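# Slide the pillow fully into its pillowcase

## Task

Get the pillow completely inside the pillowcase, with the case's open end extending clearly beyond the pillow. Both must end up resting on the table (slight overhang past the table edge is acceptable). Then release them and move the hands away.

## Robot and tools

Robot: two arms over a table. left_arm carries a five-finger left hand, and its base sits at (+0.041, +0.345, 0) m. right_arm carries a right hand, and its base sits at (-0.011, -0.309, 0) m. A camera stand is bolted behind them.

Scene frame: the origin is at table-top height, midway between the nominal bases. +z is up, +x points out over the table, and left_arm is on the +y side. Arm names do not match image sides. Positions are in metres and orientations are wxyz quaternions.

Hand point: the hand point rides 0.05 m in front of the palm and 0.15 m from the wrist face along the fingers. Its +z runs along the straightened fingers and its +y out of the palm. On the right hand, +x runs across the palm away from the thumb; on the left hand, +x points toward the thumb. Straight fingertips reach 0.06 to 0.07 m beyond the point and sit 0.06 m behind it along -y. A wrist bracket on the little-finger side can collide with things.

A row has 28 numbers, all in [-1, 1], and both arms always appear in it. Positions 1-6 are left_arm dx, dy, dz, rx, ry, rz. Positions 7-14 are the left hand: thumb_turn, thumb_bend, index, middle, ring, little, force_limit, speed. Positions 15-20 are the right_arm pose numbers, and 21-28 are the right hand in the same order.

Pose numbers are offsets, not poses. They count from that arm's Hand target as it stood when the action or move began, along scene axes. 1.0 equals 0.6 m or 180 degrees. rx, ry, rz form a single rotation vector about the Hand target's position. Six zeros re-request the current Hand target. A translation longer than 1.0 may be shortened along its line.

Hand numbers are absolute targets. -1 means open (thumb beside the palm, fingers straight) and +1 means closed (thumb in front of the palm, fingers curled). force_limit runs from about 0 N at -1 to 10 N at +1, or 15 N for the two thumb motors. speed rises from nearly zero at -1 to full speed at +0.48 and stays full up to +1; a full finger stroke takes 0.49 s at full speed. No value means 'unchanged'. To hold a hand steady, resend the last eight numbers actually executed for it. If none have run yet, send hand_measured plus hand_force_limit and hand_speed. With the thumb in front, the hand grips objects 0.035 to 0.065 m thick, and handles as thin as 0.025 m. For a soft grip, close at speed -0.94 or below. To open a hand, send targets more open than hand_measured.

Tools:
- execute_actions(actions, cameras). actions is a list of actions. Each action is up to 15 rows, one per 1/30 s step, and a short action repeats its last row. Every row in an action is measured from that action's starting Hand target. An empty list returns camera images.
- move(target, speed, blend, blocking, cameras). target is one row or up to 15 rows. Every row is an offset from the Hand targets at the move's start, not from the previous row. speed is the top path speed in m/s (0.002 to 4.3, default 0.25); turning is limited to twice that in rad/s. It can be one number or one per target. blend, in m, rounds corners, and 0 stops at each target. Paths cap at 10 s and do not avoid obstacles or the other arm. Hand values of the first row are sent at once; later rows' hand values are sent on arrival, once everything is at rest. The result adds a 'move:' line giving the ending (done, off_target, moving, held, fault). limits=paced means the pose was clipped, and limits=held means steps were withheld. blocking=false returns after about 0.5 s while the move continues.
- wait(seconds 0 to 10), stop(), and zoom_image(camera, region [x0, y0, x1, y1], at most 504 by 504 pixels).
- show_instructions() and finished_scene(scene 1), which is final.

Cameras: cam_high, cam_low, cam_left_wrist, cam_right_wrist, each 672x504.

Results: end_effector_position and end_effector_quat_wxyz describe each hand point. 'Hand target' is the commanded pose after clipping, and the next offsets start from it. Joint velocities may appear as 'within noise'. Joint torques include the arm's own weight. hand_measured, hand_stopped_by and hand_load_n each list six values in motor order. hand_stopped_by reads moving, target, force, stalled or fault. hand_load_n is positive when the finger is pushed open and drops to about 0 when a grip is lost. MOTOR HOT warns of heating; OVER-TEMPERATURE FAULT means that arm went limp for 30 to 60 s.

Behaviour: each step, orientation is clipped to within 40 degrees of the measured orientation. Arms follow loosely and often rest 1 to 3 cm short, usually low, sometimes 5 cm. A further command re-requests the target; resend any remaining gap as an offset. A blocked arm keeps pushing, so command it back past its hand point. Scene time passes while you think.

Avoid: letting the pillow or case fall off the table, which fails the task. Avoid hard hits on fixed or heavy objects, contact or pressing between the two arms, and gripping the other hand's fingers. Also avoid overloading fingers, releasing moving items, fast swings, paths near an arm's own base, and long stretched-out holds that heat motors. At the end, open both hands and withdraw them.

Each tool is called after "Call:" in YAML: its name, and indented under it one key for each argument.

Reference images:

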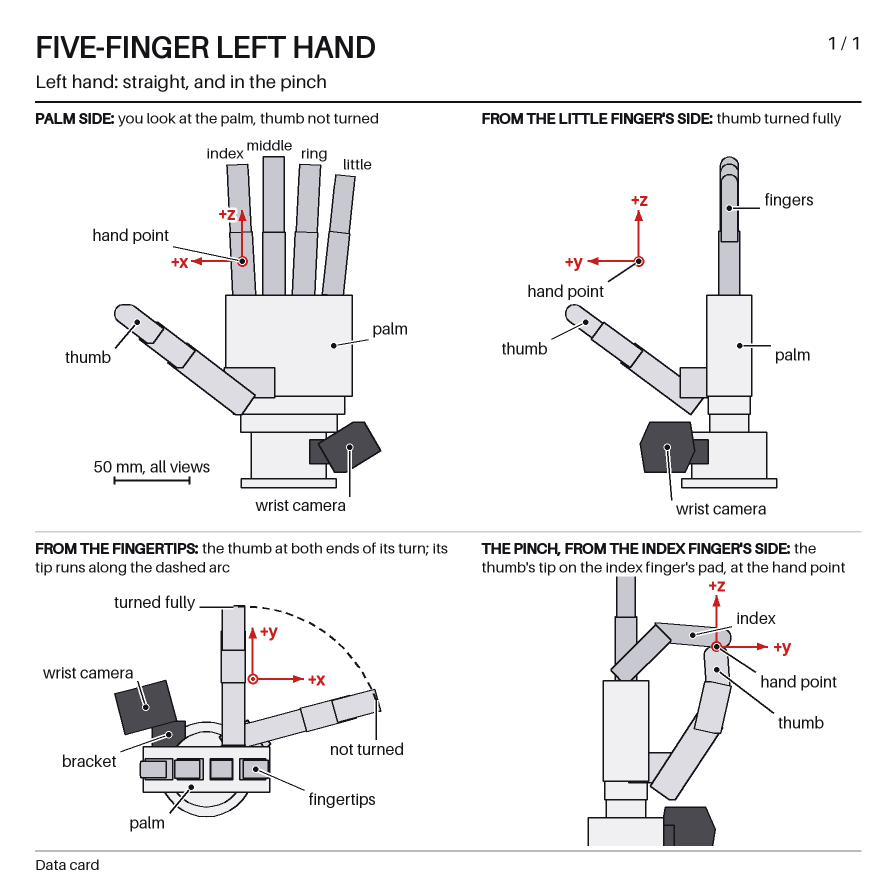

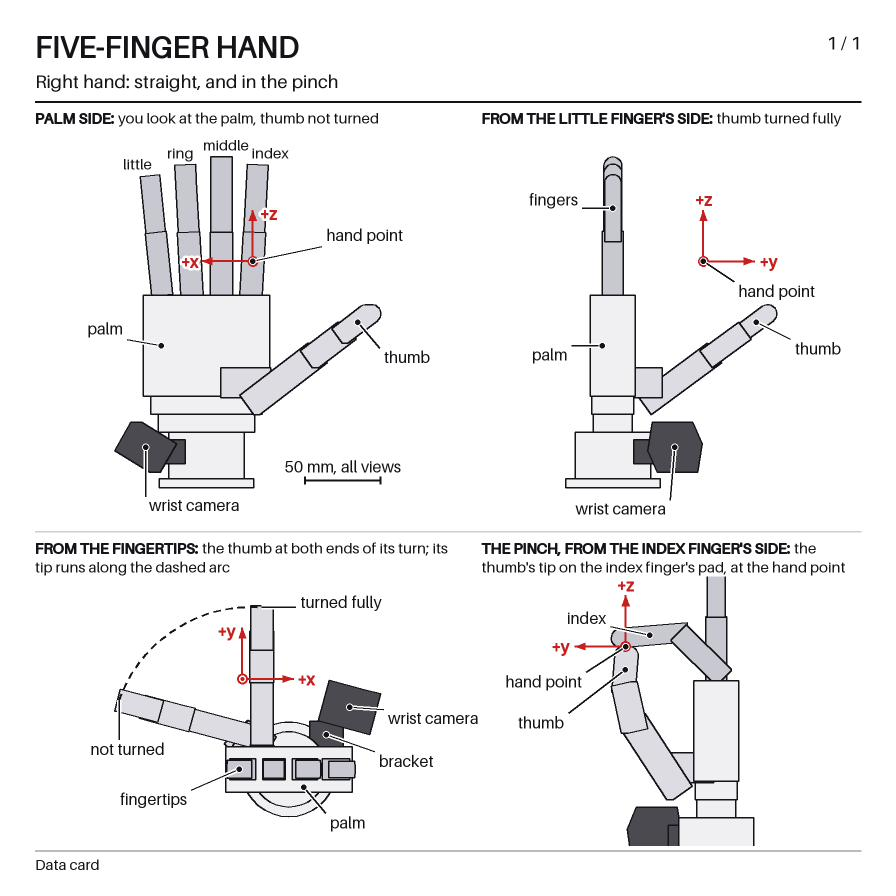

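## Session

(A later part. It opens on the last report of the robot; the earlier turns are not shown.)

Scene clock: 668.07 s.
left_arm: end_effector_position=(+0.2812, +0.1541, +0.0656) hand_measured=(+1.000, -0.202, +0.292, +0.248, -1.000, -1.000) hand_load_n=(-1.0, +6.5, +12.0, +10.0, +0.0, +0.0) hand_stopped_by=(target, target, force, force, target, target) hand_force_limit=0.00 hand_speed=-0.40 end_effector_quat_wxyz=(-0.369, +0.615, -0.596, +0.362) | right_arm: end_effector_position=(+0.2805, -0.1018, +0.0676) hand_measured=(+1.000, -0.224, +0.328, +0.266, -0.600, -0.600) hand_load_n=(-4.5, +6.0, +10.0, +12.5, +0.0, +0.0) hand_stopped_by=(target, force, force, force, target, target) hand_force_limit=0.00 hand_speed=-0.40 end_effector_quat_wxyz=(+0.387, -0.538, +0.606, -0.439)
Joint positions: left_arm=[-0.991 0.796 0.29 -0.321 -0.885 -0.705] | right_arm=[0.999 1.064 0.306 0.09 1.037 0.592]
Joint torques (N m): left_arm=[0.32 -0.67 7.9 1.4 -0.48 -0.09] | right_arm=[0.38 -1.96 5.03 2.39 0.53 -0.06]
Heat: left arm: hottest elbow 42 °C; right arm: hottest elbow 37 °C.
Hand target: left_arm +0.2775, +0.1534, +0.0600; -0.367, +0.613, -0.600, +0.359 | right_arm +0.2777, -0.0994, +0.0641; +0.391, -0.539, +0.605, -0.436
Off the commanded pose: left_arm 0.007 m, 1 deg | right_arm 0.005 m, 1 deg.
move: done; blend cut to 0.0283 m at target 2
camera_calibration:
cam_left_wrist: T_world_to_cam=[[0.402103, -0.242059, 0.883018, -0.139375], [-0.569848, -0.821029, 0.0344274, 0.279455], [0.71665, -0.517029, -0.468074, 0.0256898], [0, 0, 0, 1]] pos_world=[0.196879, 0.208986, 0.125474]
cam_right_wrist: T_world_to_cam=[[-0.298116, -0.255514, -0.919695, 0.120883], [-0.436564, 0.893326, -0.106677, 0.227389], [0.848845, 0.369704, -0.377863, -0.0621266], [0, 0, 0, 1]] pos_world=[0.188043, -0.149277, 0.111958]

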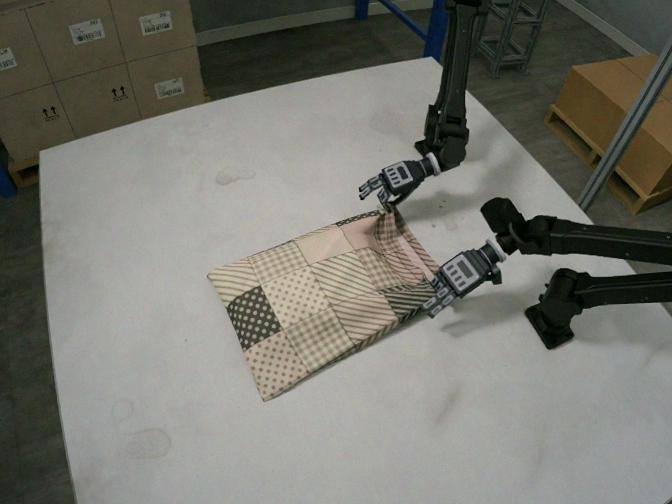

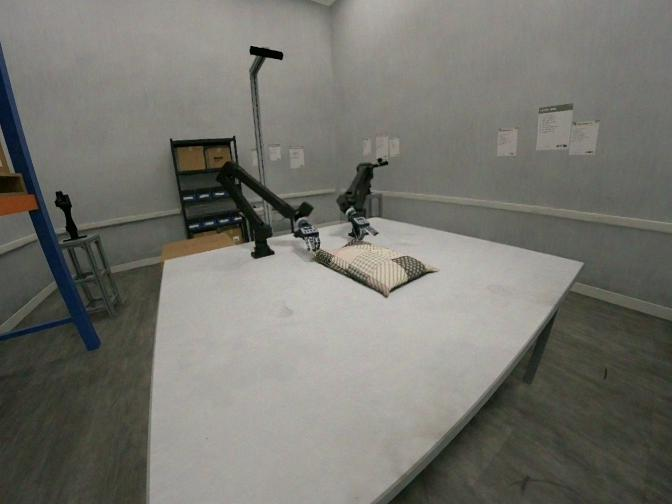

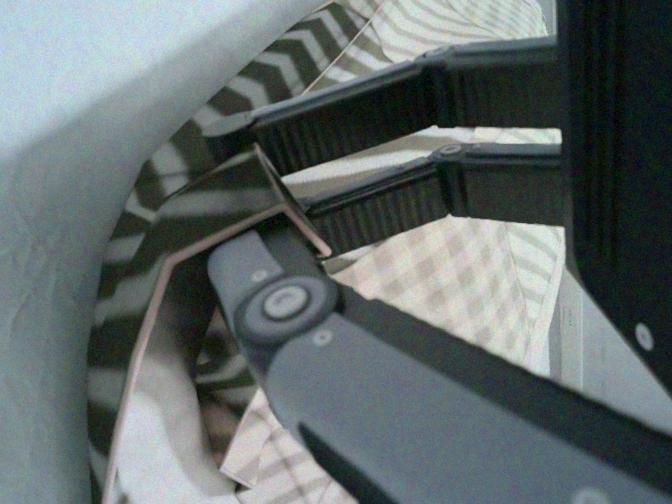

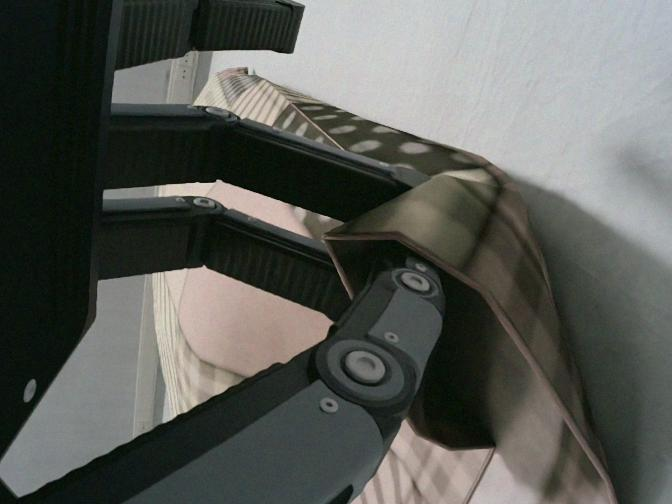

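Call:
move:
  target: [-0.02,0.0,-0.06,0,0.0,0.0, 1, -0.2, 0.295,0.25,-1,-1, 0.0, -0.4, -0.02,0.0,-0.06,0,0.0,0.0,1,-0.2,0.5,0.5,-0.6,-0.6,0.0,-0.4]
  speed: 0.06
  cameras: ["cam_high","cam_left_wrist","cam_right_wrist"]

Scene clock: 673.53 s.
left_arm: end_effector_position=(+0.2686, +0.1541, +0.0290) hand_measured=(+1.000, -0.202, +0.292, +0.248, -1.000, -1.000) hand_load_n=(-1.0, +6.5, +12.0, +10.0, +0.0, +0.0) hand_stopped_by=(target, target, force, force, target, target) hand_force_limit=0.00 hand_speed=-0.40 end_effector_quat_wxyz=(-0.369, +0.614, -0.598, +0.358) | right_arm: end_effector_position=(+0.2696, -0.0999, +0.0326) hand_measured=(+1.000, -0.224, +0.328, +0.266, -0.600, -0.600) hand_load_n=(-4.5, +6.5, +10.5, +12.5, -0.5, +0.0) hand_stopped_by=(target, force, force, force, target, target) hand_force_limit=0.00 hand_speed=-0.40 end_effector_quat_wxyz=(+0.389, -0.537, +0.607, -0.439)
Joint positions: left_arm=[-1.049 0.901 0.226 -0.216 -0.922 -0.776] | right_arm=[1.044 1.2 0.258 0.228 1.073 0.652]
Joint torques (N m): left_arm=[0.44 -1.03 6.82 1.74 -0.53 -0.08] | right_arm=[0.32 -2.55 3.95 2.22 0.53 -0.03]
Heat: left arm: hottest elbow 42 °C; right arm: hottest elbow 36 °C.
Hand target: left_arm +0.2654, +0.1533, +0.0239; -0.367, +0.613, -0.601, +0.359 | right_arm +0.2657, -0.0994, +0.0282; +0.391, -0.539, +0.605, -0.436
Off the commanded pose: left_arm 0.006 m, 0 deg | right_arm 0.006 m, 1 deg.
move: done
camera_calibration:
cam_left_wrist: T_world_to_cam=[[0.406629, -0.247848, 0.879332, -0.10218], [-0.569719, -0.821217, 0.0319865, 0.27372], [0.714194, -0.513978, -0.475134, 0.0179257], [0, 0, 0, 1]] pos_world=[0.18469, 0.208672, 0.089612]
cam_right_wrist: T_world_to_cam=[[-0.295881, -0.251103, -0.92163, 0.0857932], [-0.435365, 0.894242, -0.103872, 0.216855], [0.850242, 0.370511, -0.37391, -0.0672177], [0, 0, 0, 1]] pos_world=[0.176947, -0.147473, 0.0764612]
Images, in order (width x height): cam_high 672x504, cam_left_wrist 672x504, cam_right_wrist 672x504.

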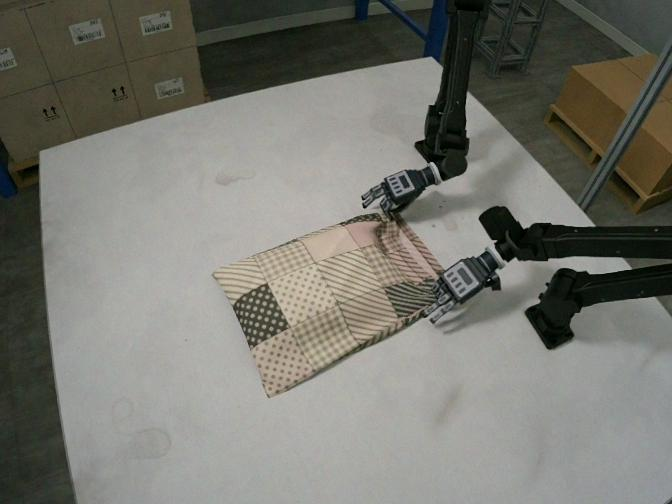

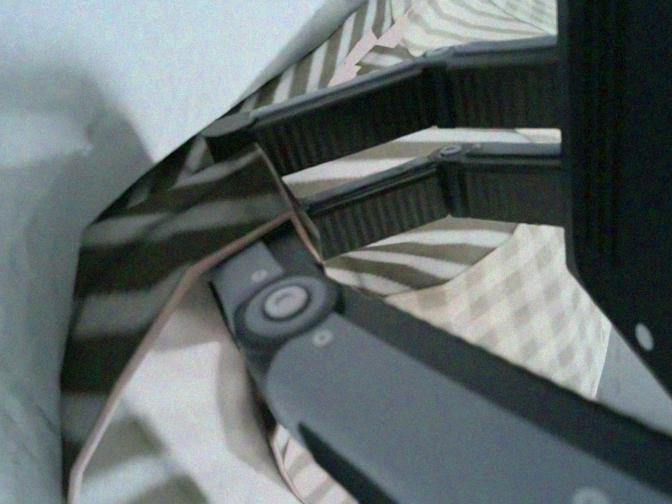

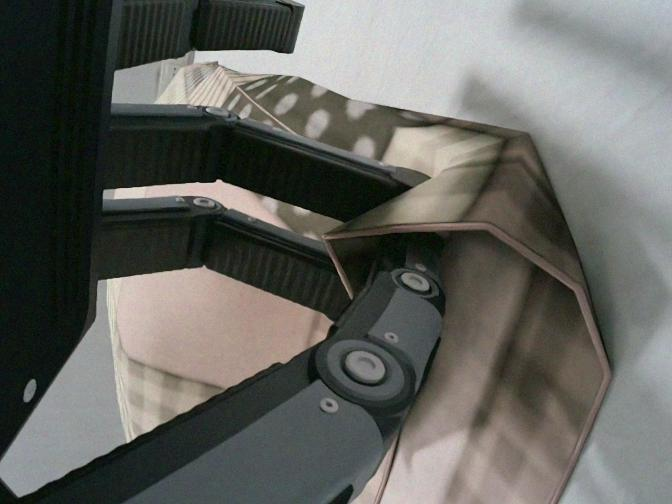

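Call:
move:
  target: [0,0.0,0,0,0.0,0.0, 1, -0.2, -1,-1,-1,-1, 0.0, -0.4, 0,0.0,0,0,0.0,0.0,1,-0.2,-1,-1,-1,-1,0.0,-0.4]
  speed: 0.06
  cameras: ["cam_high","cam_left_wrist","cam_right_wrist"]

Scene clock: 676.00 s.
left_arm: end_effector_position=(+0.2682, +0.1538, +0.0287) hand_measured=(+1.000, -0.200, -1.000, -1.000, -1.000, -1.000) hand_load_n=(+0.0, +0.0, +0.0, +0.0, +0.0, +0.0) hand_stopped_by=(target, target, target, target, target, target) hand_force_limit=0.00 hand_speed=-0.40 end_effector_quat_wxyz=(-0.369, +0.614, -0.599, +0.358) | right_arm: end_effector_position=(+0.2681, -0.1007, +0.0307) hand_measured=(+1.000, -0.222, -1.000, -1.000, -1.000, -1.000) hand_load_n=(+0.0, +0.5, +0.0, +0.0, +0.0, +0.0) hand_stopped_by=(target, force, target, target, target, target) hand_force_limit=0.00 hand_speed=-0.40 end_effector_quat_wxyz=(+0.387, -0.539, +0.606, -0.439)
Joint positions: left_arm=[-1.051 0.902 0.226 -0.216 -0.922 -0.777] | right_arm=[1.047 1.203 0.255 0.228 1.073 0.653]
Joint torques (N m): left_arm=[0.44 -0.97 6.78 1.78 -0.54 -0.08] | right_arm=[0.15 -2.49 4.15 2.29 0.56 -0.03]
Heat: left arm: hottest elbow 41 °C; right arm: hottest elbow 35 °C.
Hand target: left_arm +0.2654, +0.1534, +0.0239; -0.367, +0.613, -0.601, +0.359 | right_arm +0.2658, -0.0995, +0.0282; +0.391, -0.539, +0.605, -0.436
Off the commanded pose: left_arm 0.006 m, 0 deg | right_arm 0.004 m, 1 deg.
move: done
camera_calibration:
cam_left_wrist: T_world_to_cam=[[0.406624, -0.249167, 0.878961, -0.101653], [-0.571119, -0.820255, 0.0316856, 0.273401], [0.713078, -0.514876, -0.475839, 0.0183467], [0, 0, 0, 1]] pos_world=[0.184396, 0.208377, 0.0894158]
cam_right_wrist: T_world_to_cam=[[-0.297624, -0.255883, -0.919752, 0.0833983], [-0.437968, 0.892646, -0.106619, 0.21733], [0.848295, 0.37109, -0.377741, -0.0657054], [0, 0, 0, 1]] pos_world=[0.175743, -0.148276, 0.0750577]
Images, in order (width x height): cam_high 672x504, cam_left_wrist 672x504, cam_right_wrist 672x504.

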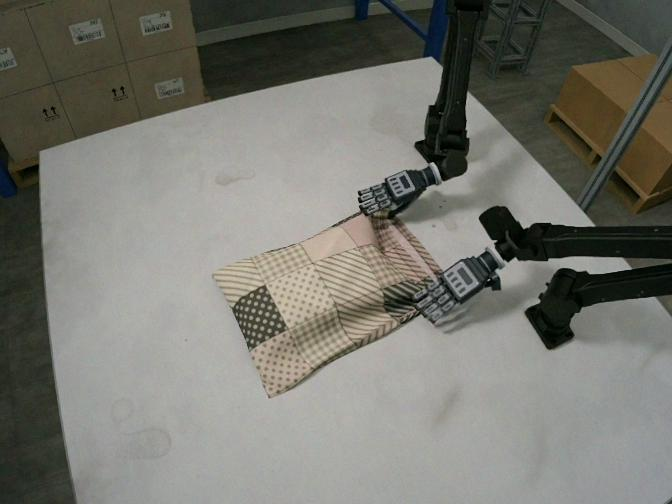

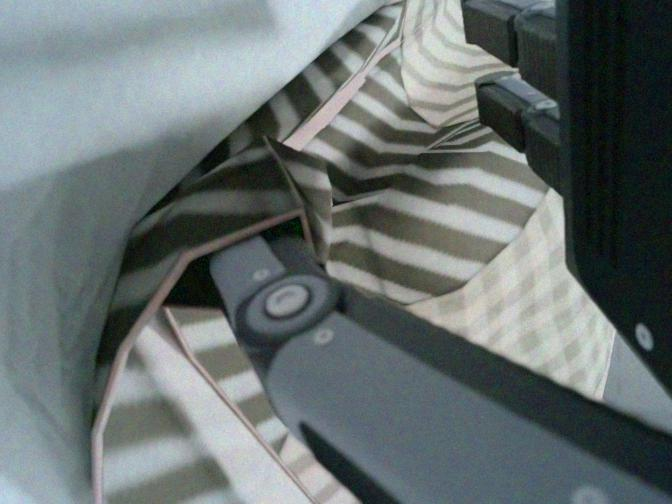

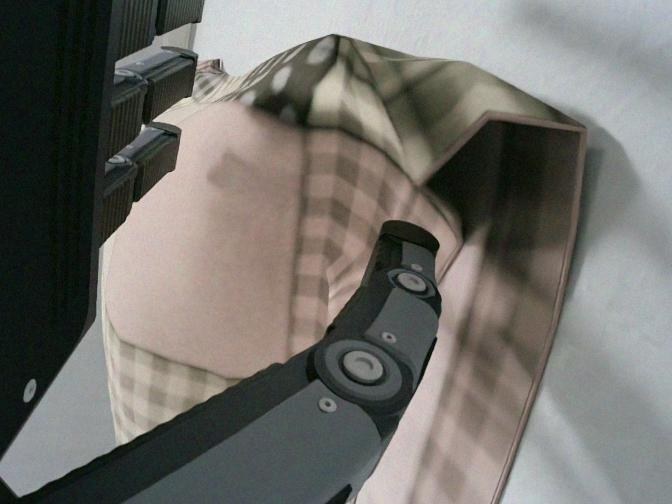

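Call:
move:
  target:
    - [-0.09,0.0,0.0,0,0.0,0.0, 1, -0.2, -1,-1,-1,-1, 0.0, -0.4, -0.09,0.0,0.0,0,0.0,0.0,1,-0.2,-1,-1,-1,-1,0.0,-0.4]
    - [-0.09,0.0,0.12,0,0.0,0.0, 1, -0.2, -1,-1,-1,-1, 0.0, -0.4, -0.09,0.0,0.12,0,0.0,0.0,1,-0.2,-1,-1,-1,-1,0.0,-0.4]
  speed: 0.08
  cameras: ["cam_high","cam_left_wrist","cam_right_wrist"]

Scene clock: 681.67 s.
left_arm: end_effector_position=(+0.2105, +0.1695, +0.0748) hand_measured=(+1.000, -0.200, -1.000, -1.000, -1.000, -1.000) hand_load_n=(+0.5, +0.0, +0.0, +0.0, +0.0, +0.0) hand_stopped_by=(target, target, target, target, target, target) hand_force_limit=0.00 hand_speed=-0.40 end_effector_quat_wxyz=(-0.380, +0.606, -0.611, +0.340) | right_arm: end_effector_position=(+0.2081, -0.1202, +0.0770) hand_measured=(+1.000, -0.222, -1.000, -1.000, -1.000, -1.000) hand_load_n=(+0.0, +0.0, +0.0, +0.0, +0.0, +0.0) hand_stopped_by=(target, force, target, target, target, target) hand_force_limit=0.00 hand_speed=-0.40 end_effector_quat_wxyz=(+0.371, -0.552, +0.597, -0.449)
Joint positions: left_arm=[-1.343 0.735 0.358 -0.964 -1.056 -1.249] | right_arm=[1.278 0.899 0.34 -0.617 1.214 1.097]
Joint torques (N m): left_arm=[0.62 -1.2 11.69 0.43 -0.81 -0.1] | right_arm=[0.15 -1.61 9.84 0.35 0.94 -0.01]
Heat: left arm: hottest elbow 41 °C; right arm: hottest elbow 35 °C.
Hand target: left_arm +0.2114, +0.1535, +0.0959; -0.367, +0.613, -0.601, +0.359 | right_arm +0.2118, -0.0995, +0.1002; -0.391, +0.539, -0.605, +0.436
Off the commanded pose: left_arm 0.027 m, 3 deg | right_arm 0.031 m, 3 deg.
move: off_target (left_arm, right_arm)
camera_calibration:
cam_left_wrist: T_world_to_cam=[[0.416333, -0.293583, 0.860509, -0.108016], [-0.573499, -0.819204, -0.0020198, 0.254829], [0.705525, -0.49266, -0.509431, 0.0899777], [0, 0, 0, 1]] pos_world=[0.127633, 0.221374, 0.139301]
cam_right_wrist: T_world_to_cam=[[-0.310029, -0.299466, -0.902332, 0.0990431], [-0.441844, 0.885758, -0.142154, 0.21616], [0.841817, 0.354618, -0.406927, 0.0116293], [0, 0, 0, 1]] pos_world=[0.116425, -0.165929, 0.12483]
Images, in order (width x height): cam_high 672x504, cam_left_wrist 672x504, cam_right_wrist 672x504.

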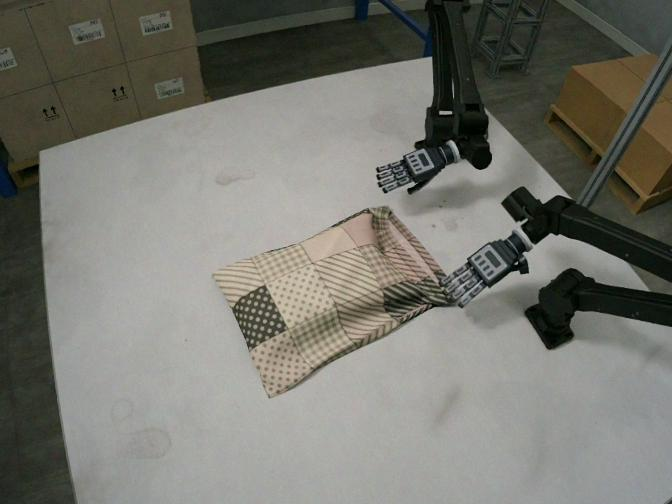

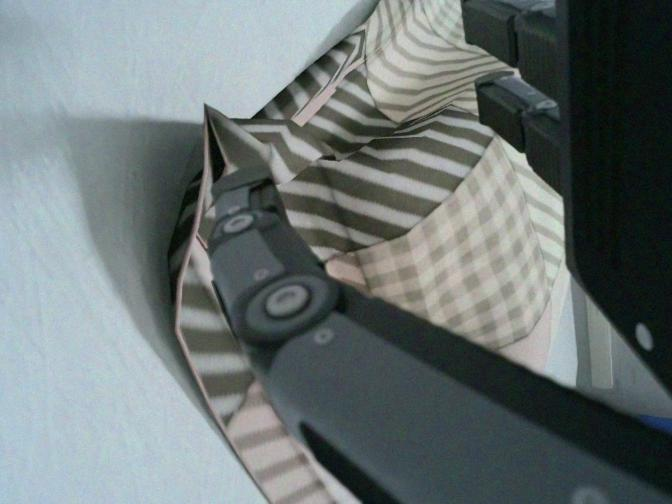

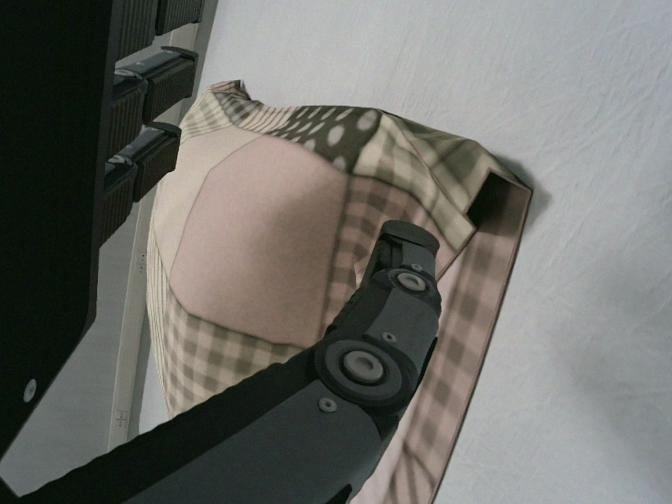

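Call:
move:
  target:
    - [-0.0,0.0,0.25,0,0.0,0.0, 1, -0.6, -1,-1,-1,-1, 0.0, -0.4, -0.0,0.0,0.25,0,0.0,0.0,1,-0.6,-1,-1,-1,-1,0.0,-0.4]
  speed: 0.15
  cameras: ["all"]

Scene clock: 685.43 s.
left_arm: end_effector_position=(+0.2118, +0.1633, +0.2259) hand_measured=(+1.000, -0.600, -1.000, -1.000, -1.000, -1.000) hand_load_n=(+0.0, +0.0, +0.0, +0.0, +0.0, +0.0) hand_stopped_by=(target, target, target, target, target, target) hand_force_limit=0.00 hand_speed=-0.40 end_effector_quat_wxyz=(-0.377, +0.608, -0.607, +0.345) | right_arm: end_effector_position=(+0.2100, -0.1132, +0.2238) hand_measured=(+1.000, -0.600, -1.000, -1.000, -1.000, -1.000) hand_load_n=(+0.0, -0.5, -0.5, +0.0, +0.0, +0.0) hand_stopped_by=(target, target, target, target, target, target) hand_force_limit=0.00 hand_speed=-0.40 end_effector_quat_wxyz=(+0.373, -0.550, +0.599, -0.447)
Joint positions: left_arm=[-1.343 0.66 0.734 -1.403 -1.056 -1.251] | right_arm=[1.278 0.738 0.678 -1.107 1.213 1.096]
Joint torques (N m): left_arm=[0.5 0.56 12.49 0.44 -0.82 -0.08] | right_arm=[0.15 0.03 11.33 0.38 0.95 0]
Heat: left arm: hottest elbow 42 °C; right arm: hottest elbow 35 °C.
Hand target: left_arm +0.2114, +0.1534, +0.2460; -0.367, +0.613, -0.600, +0.359 | right_arm +0.2117, -0.0995, +0.2502; -0.391, +0.539, -0.605, +0.436
Off the commanded pose: left_arm 0.022 m, 2 deg | right_arm 0.030 m, 3 deg.
move: off_target (left_arm, right_arm)
camera_calibration:
cam_left_wrist: T_world_to_cam=[[0.414714, -0.281193, 0.865415, -0.243158], [-0.572449, -0.819902, 0.00791741, 0.248275], [0.707329, -0.498689, -0.500994, 0.161653], [0, 0, 0, 1]] pos_world=[0.128624, 0.215802, 0.289454]
cam_right_wrist: T_world_to_cam=[[-0.308354, -0.292902, -0.905056, 0.235213], [-0.442312, 0.886461, -0.136187, 0.230493], [0.842186, 0.358323, -0.402898, 0.066674], [0, 0, 0, 1]] pos_world=[0.118327, -0.15932, 0.271134]

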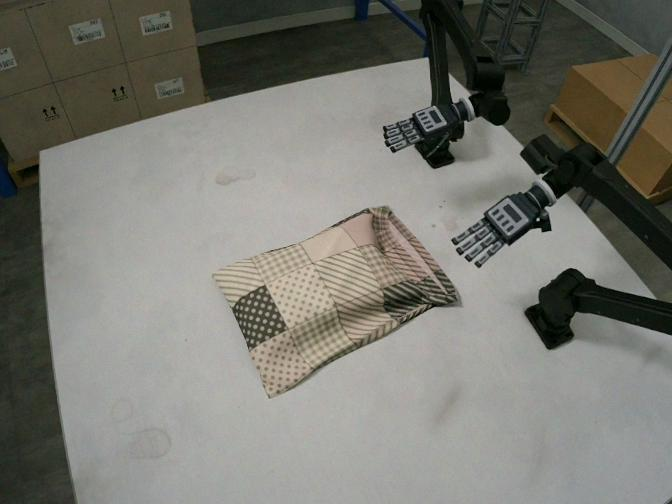

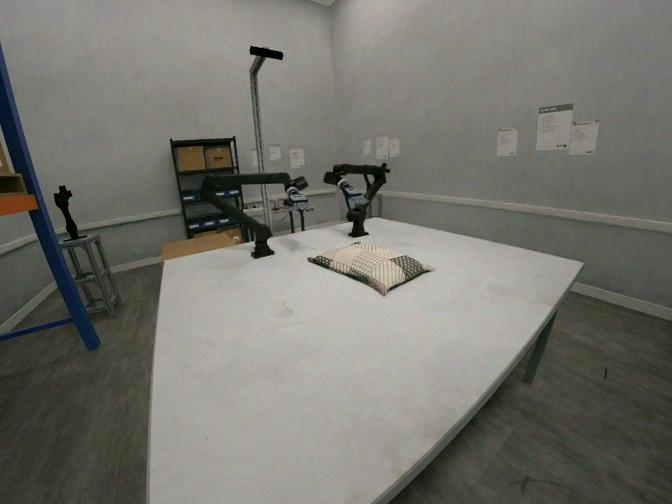

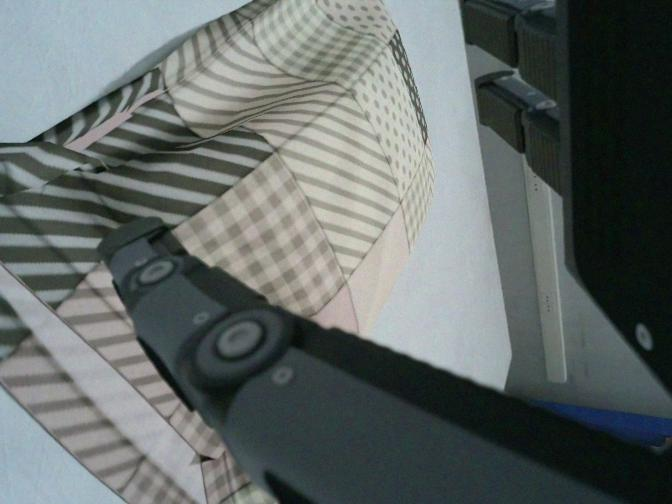

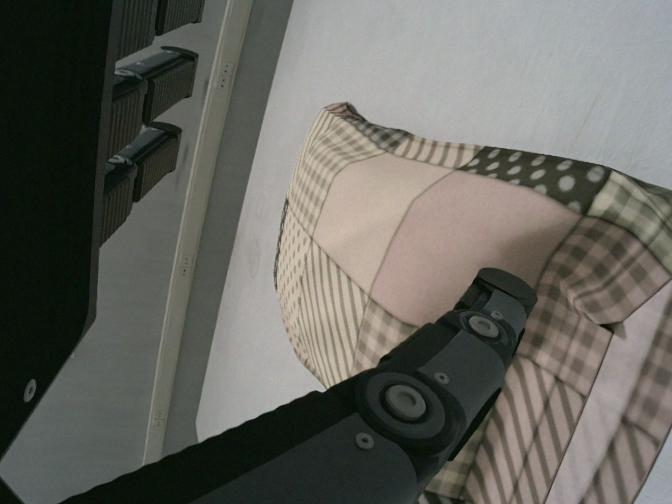

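Call:
zoom_image:
  camera: "cam_high"
  region: [200, 190, 480, 410]

Call:
zoom_image:
  camera: "cam_low"
  region: [290, 220, 450, 310]

Call:
zoom_image:
  camera: "cam_left_wrist"
  region: [0, 100, 350, 504]

Scaled by 1.800 from the camera's 672x504 image, which has a finer 960x720 frame.

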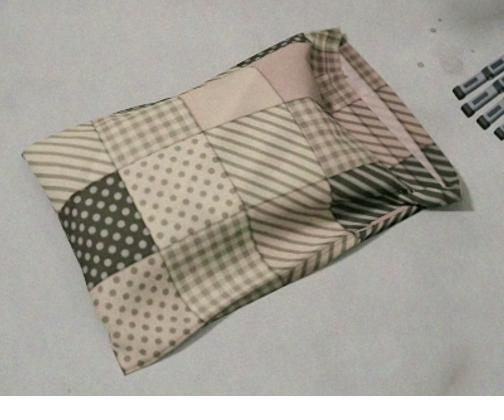

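Scaled by 3.150 from the camera's 672x504 image, which has a finer 960x720 frame.

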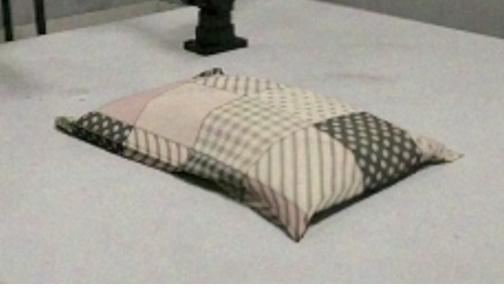

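Scaled by 1.248 from the camera's 672x504 image, which has a finer 960x720 frame.

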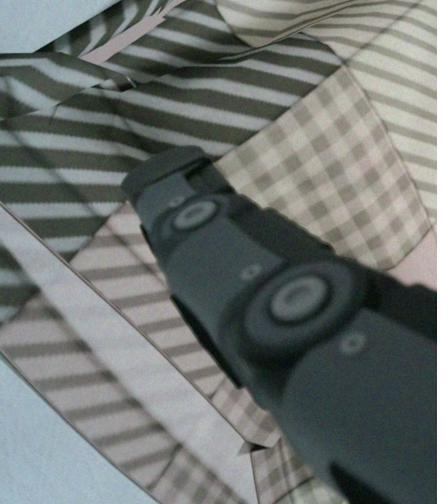

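Call:
move:
  target:
    - [-0.0,0.1,0.15,0,0.0,0.0, 1, -0.6, -1,-1,-1,-1, 0.0, -0.4, -0.0,-0.1,0.15,0,0.0,0.0,1,-0.6,-1,-1,-1,-1,0.0,-0.4]
  speed: 0.2
  cameras: ["all"]

Scene clock: 692.50 s.
left_arm: end_effector_position=(+0.2109, +0.2118, +0.3171) hand_measured=(+1.000, -0.600, -1.000, -1.000, -1.000, -1.000) hand_load_n=(+0.0, +0.0, +0.0, +0.0, +0.0, +0.0) hand_stopped_by=(target, target, target, target, target, target) hand_force_limit=0.00 hand_speed=-0.40 end_effector_quat_wxyz=(-0.373, +0.608, -0.607, +0.350) | right_arm: end_effector_position=(+0.2100, -0.1589, +0.3130) hand_measured=(+1.000, -0.600, -1.000, -1.000, -1.000, -1.000) hand_load_n=(+0.0, +0.0, +0.0, +0.0, +0.0, +0.0) hand_stopped_by=(target, target, target, target, target, target) hand_force_limit=0.00 hand_speed=-0.40 end_effector_quat_wxyz=(+0.377, -0.551, +0.598, -0.443)
Joint positions: left_arm=[-1.27 0.544 0.941 -1.586 -1.031 -1.102] | right_arm=[1.191 0.575 0.842 -1.222 1.164 0.875]
Joint torques (N m): left_arm=[1.9 1.2 11.88 0.65 -0.61 0.08] | right_arm=[-1.38 0.79 11.07 0.69 0.62 -0.19]
Heat: left arm: hottest elbow 43 °C; right arm: hottest elbow 37 °C.
Hand target: left_arm +0.2114, +0.2135, +0.3359; -0.367, +0.613, -0.601, +0.359 | right_arm +0.2117, -0.1594, +0.3402; -0.391, +0.539, -0.605, +0.436
Off the commanded pose: left_arm 0.019 m, 2 deg | right_arm 0.027 m, 2 deg.
move: off_target (left_arm, right_arm)
camera_calibration:
cam_left_wrist: T_world_to_cam=[[0.411941, -0.274139, 0.868995, -0.310121], [-0.577273, -0.816392, 0.0161072, 0.284504], [0.705025, -0.508283, -0.494558, 0.232545], [0, 0, 0, 1]] pos_world=[0.128038, 0.265449, 0.379918]
cam_right_wrist: T_world_to_cam=[[-0.306106, -0.288867, -0.907114, 0.303399], [-0.450002, 0.883585, -0.129521, 0.28217], [0.838926, 0.368556, -0.400461, 0.120542], [0, 0, 0, 1]] pos_world=[0.118723, -0.206106, 0.360036]

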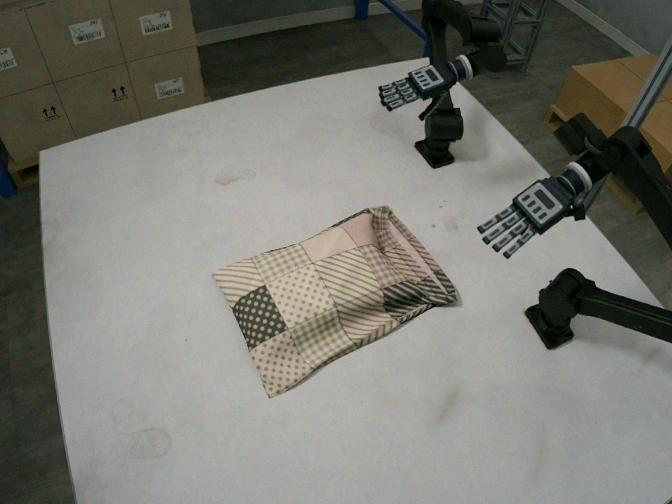

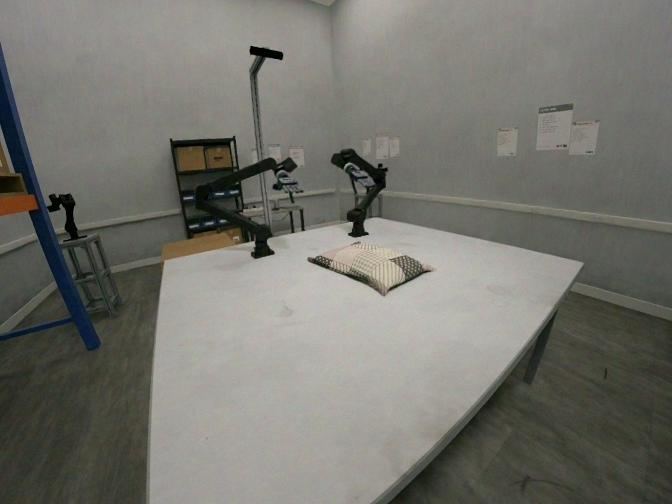

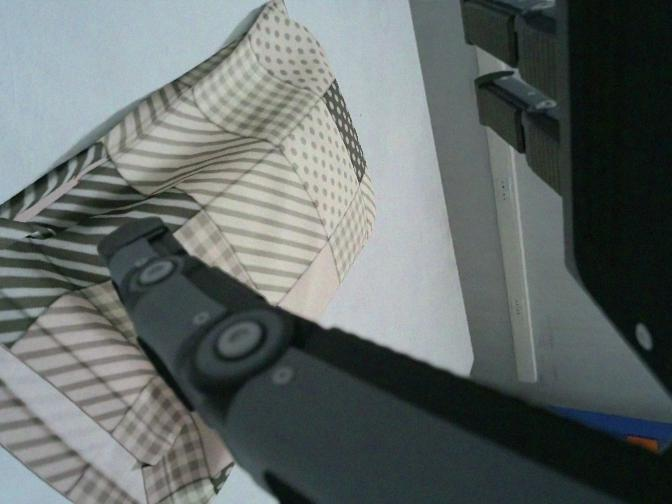

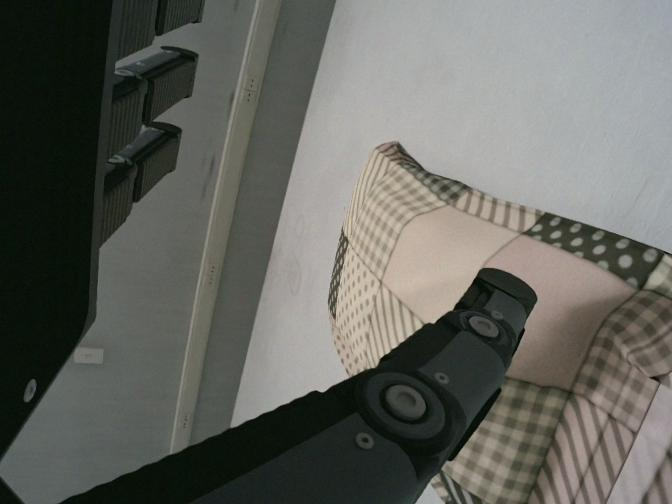

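Call:
zoom_image:
  camera: "cam_left_wrist"
  region: [0, 150, 250, 504]

Scaled by 1.424 from the camera's 672x504 image, which has a finer 960x720 frame.

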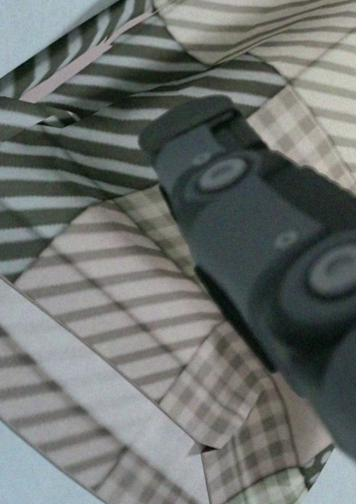

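Call:
move:
  target:
    - [-0.0,0,0.0,0,0.17,0.0, 1, -1, -1,-1,-1,-1, 0.0, -0.4, -0.0,0,0.0,0,0.17,0.0,1,-1,-1,-1,-1,-1,0.0,-0.4]
  speed: 0.3
  cameras: ["all"]

Scene clock: 702.40 s.
left_arm: end_effector_position=(+0.2082, +0.2137, +0.3180) hand_measured=(+1.000, -1.000, -1.000, -1.000, -1.000, -1.000) hand_load_n=(+0.0, +0.0, +0.0, +0.0, +0.0, +0.0) hand_stopped_by=(target, target, target, target, target, target) hand_force_limit=0.00 hand_speed=-0.40 end_effector_quat_wxyz=(-0.194, +0.687, -0.679, +0.173) | right_arm: end_effector_position=(+0.2064, -0.1616, +0.3159) hand_measured=(+1.000, -1.000, -1.000, -1.000, -1.000, -1.000) hand_load_n=(+0.0, +0.0, +0.0, +0.0, +0.0, +0.0) hand_stopped_by=(target, target, target, target, target, target) hand_force_limit=0.00 hand_speed=-0.40 end_effector_quat_wxyz=(-0.201, +0.642, -0.685, +0.279)
Joint positions: left_arm=[-0.671 0.726 1.137 -1.592 -0.362 -0.658] | right_arm=[0.782 0.792 1.124 -1.469 0.57 0.734]
Joint torques (N m): left_arm=[1.79 -0.38 11.96 0.8 -0.17 0.1] | right_arm=[-1.32 -0.32 10.99 0.59 0.32 -0.16]
Heat: left arm: hottest elbow 45 °C; right arm: hottest elbow 39 °C.
Hand target: left_arm +0.2114, +0.2135, +0.3359; -0.195, +0.686, -0.676, +0.185 | right_arm +0.2117, -0.1595, +0.3402; -0.218, +0.635, -0.687, +0.279
Off the commanded pose: left_arm 0.018 m, 1 deg | right_arm 0.025 m, 2 deg.
move: off_target (left_arm, right_arm)
camera_calibration:
cam_left_wrist: T_world_to_cam=[[0.80863, -0.257391, 0.529026, -0.287272], [-0.470675, -0.822523, 0.31925, 0.167148], [0.352964, -0.507154, -0.786264, 0.401845], [0, 0, 0, 1]] pos_world=[0.169132, 0.267339, 0.414569]
cam_right_wrist: T_world_to_cam=[[-0.737928, -0.268741, -0.619064, 0.305436], [-0.431796, 0.892978, 0.127053, 0.200047], [0.518666, 0.361065, -0.774995, 0.308926], [0, 0, 0, 1]] pos_world=[0.15154, -0.208097, 0.403084]

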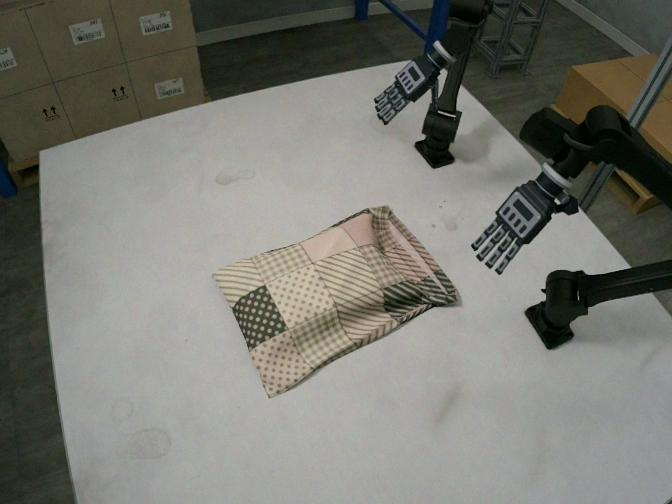

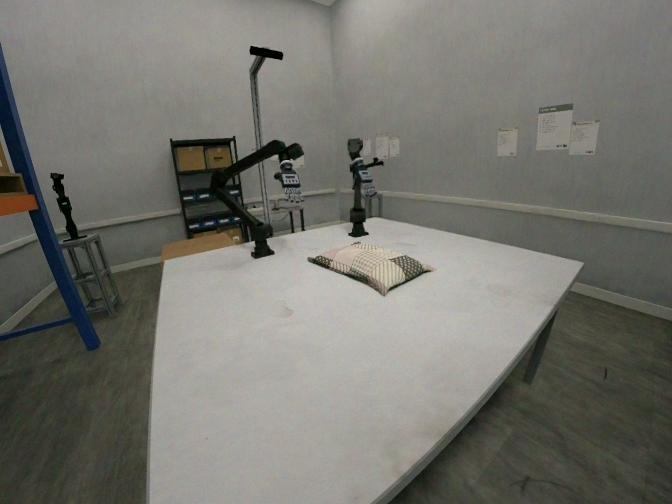

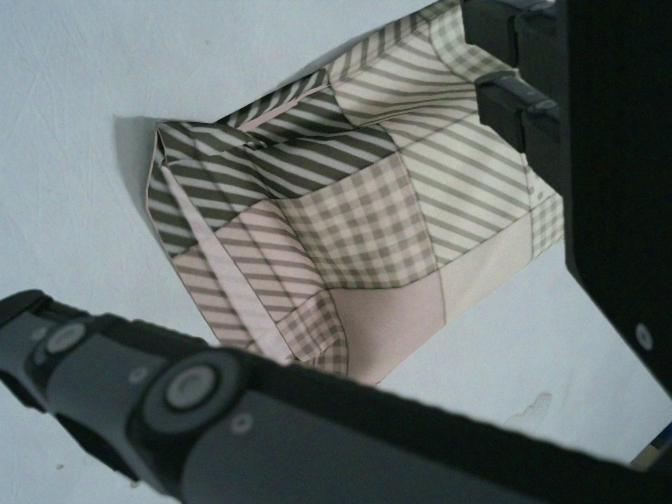

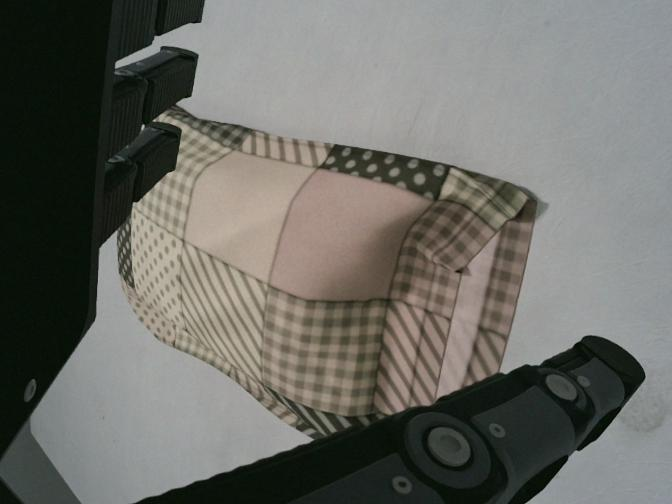

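Call:
zoom_image:
  camera: "cam_left_wrist"
  region: [120, 100, 380, 400]

Call:
zoom_image:
  camera: "cam_right_wrist"
  region: [350, 140, 570, 420]

Scaled by 1.680 from the camera's 672x504 image, which has a finer 960x720 frame.

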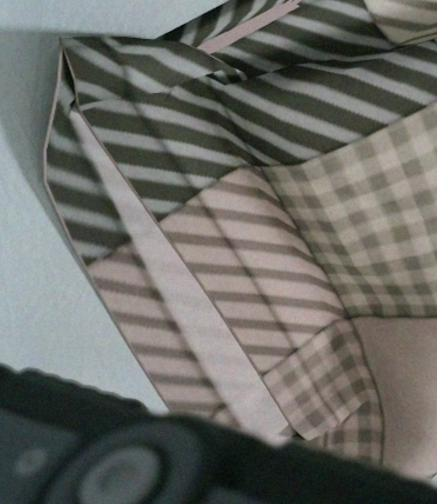

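Scaled by 1.800 from the camera's 672x504 image, which has a finer 960x720 frame.

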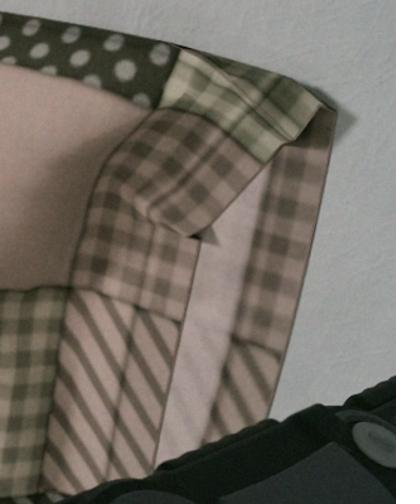

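Call:
finished_scene:

The scene is finished: the task was done.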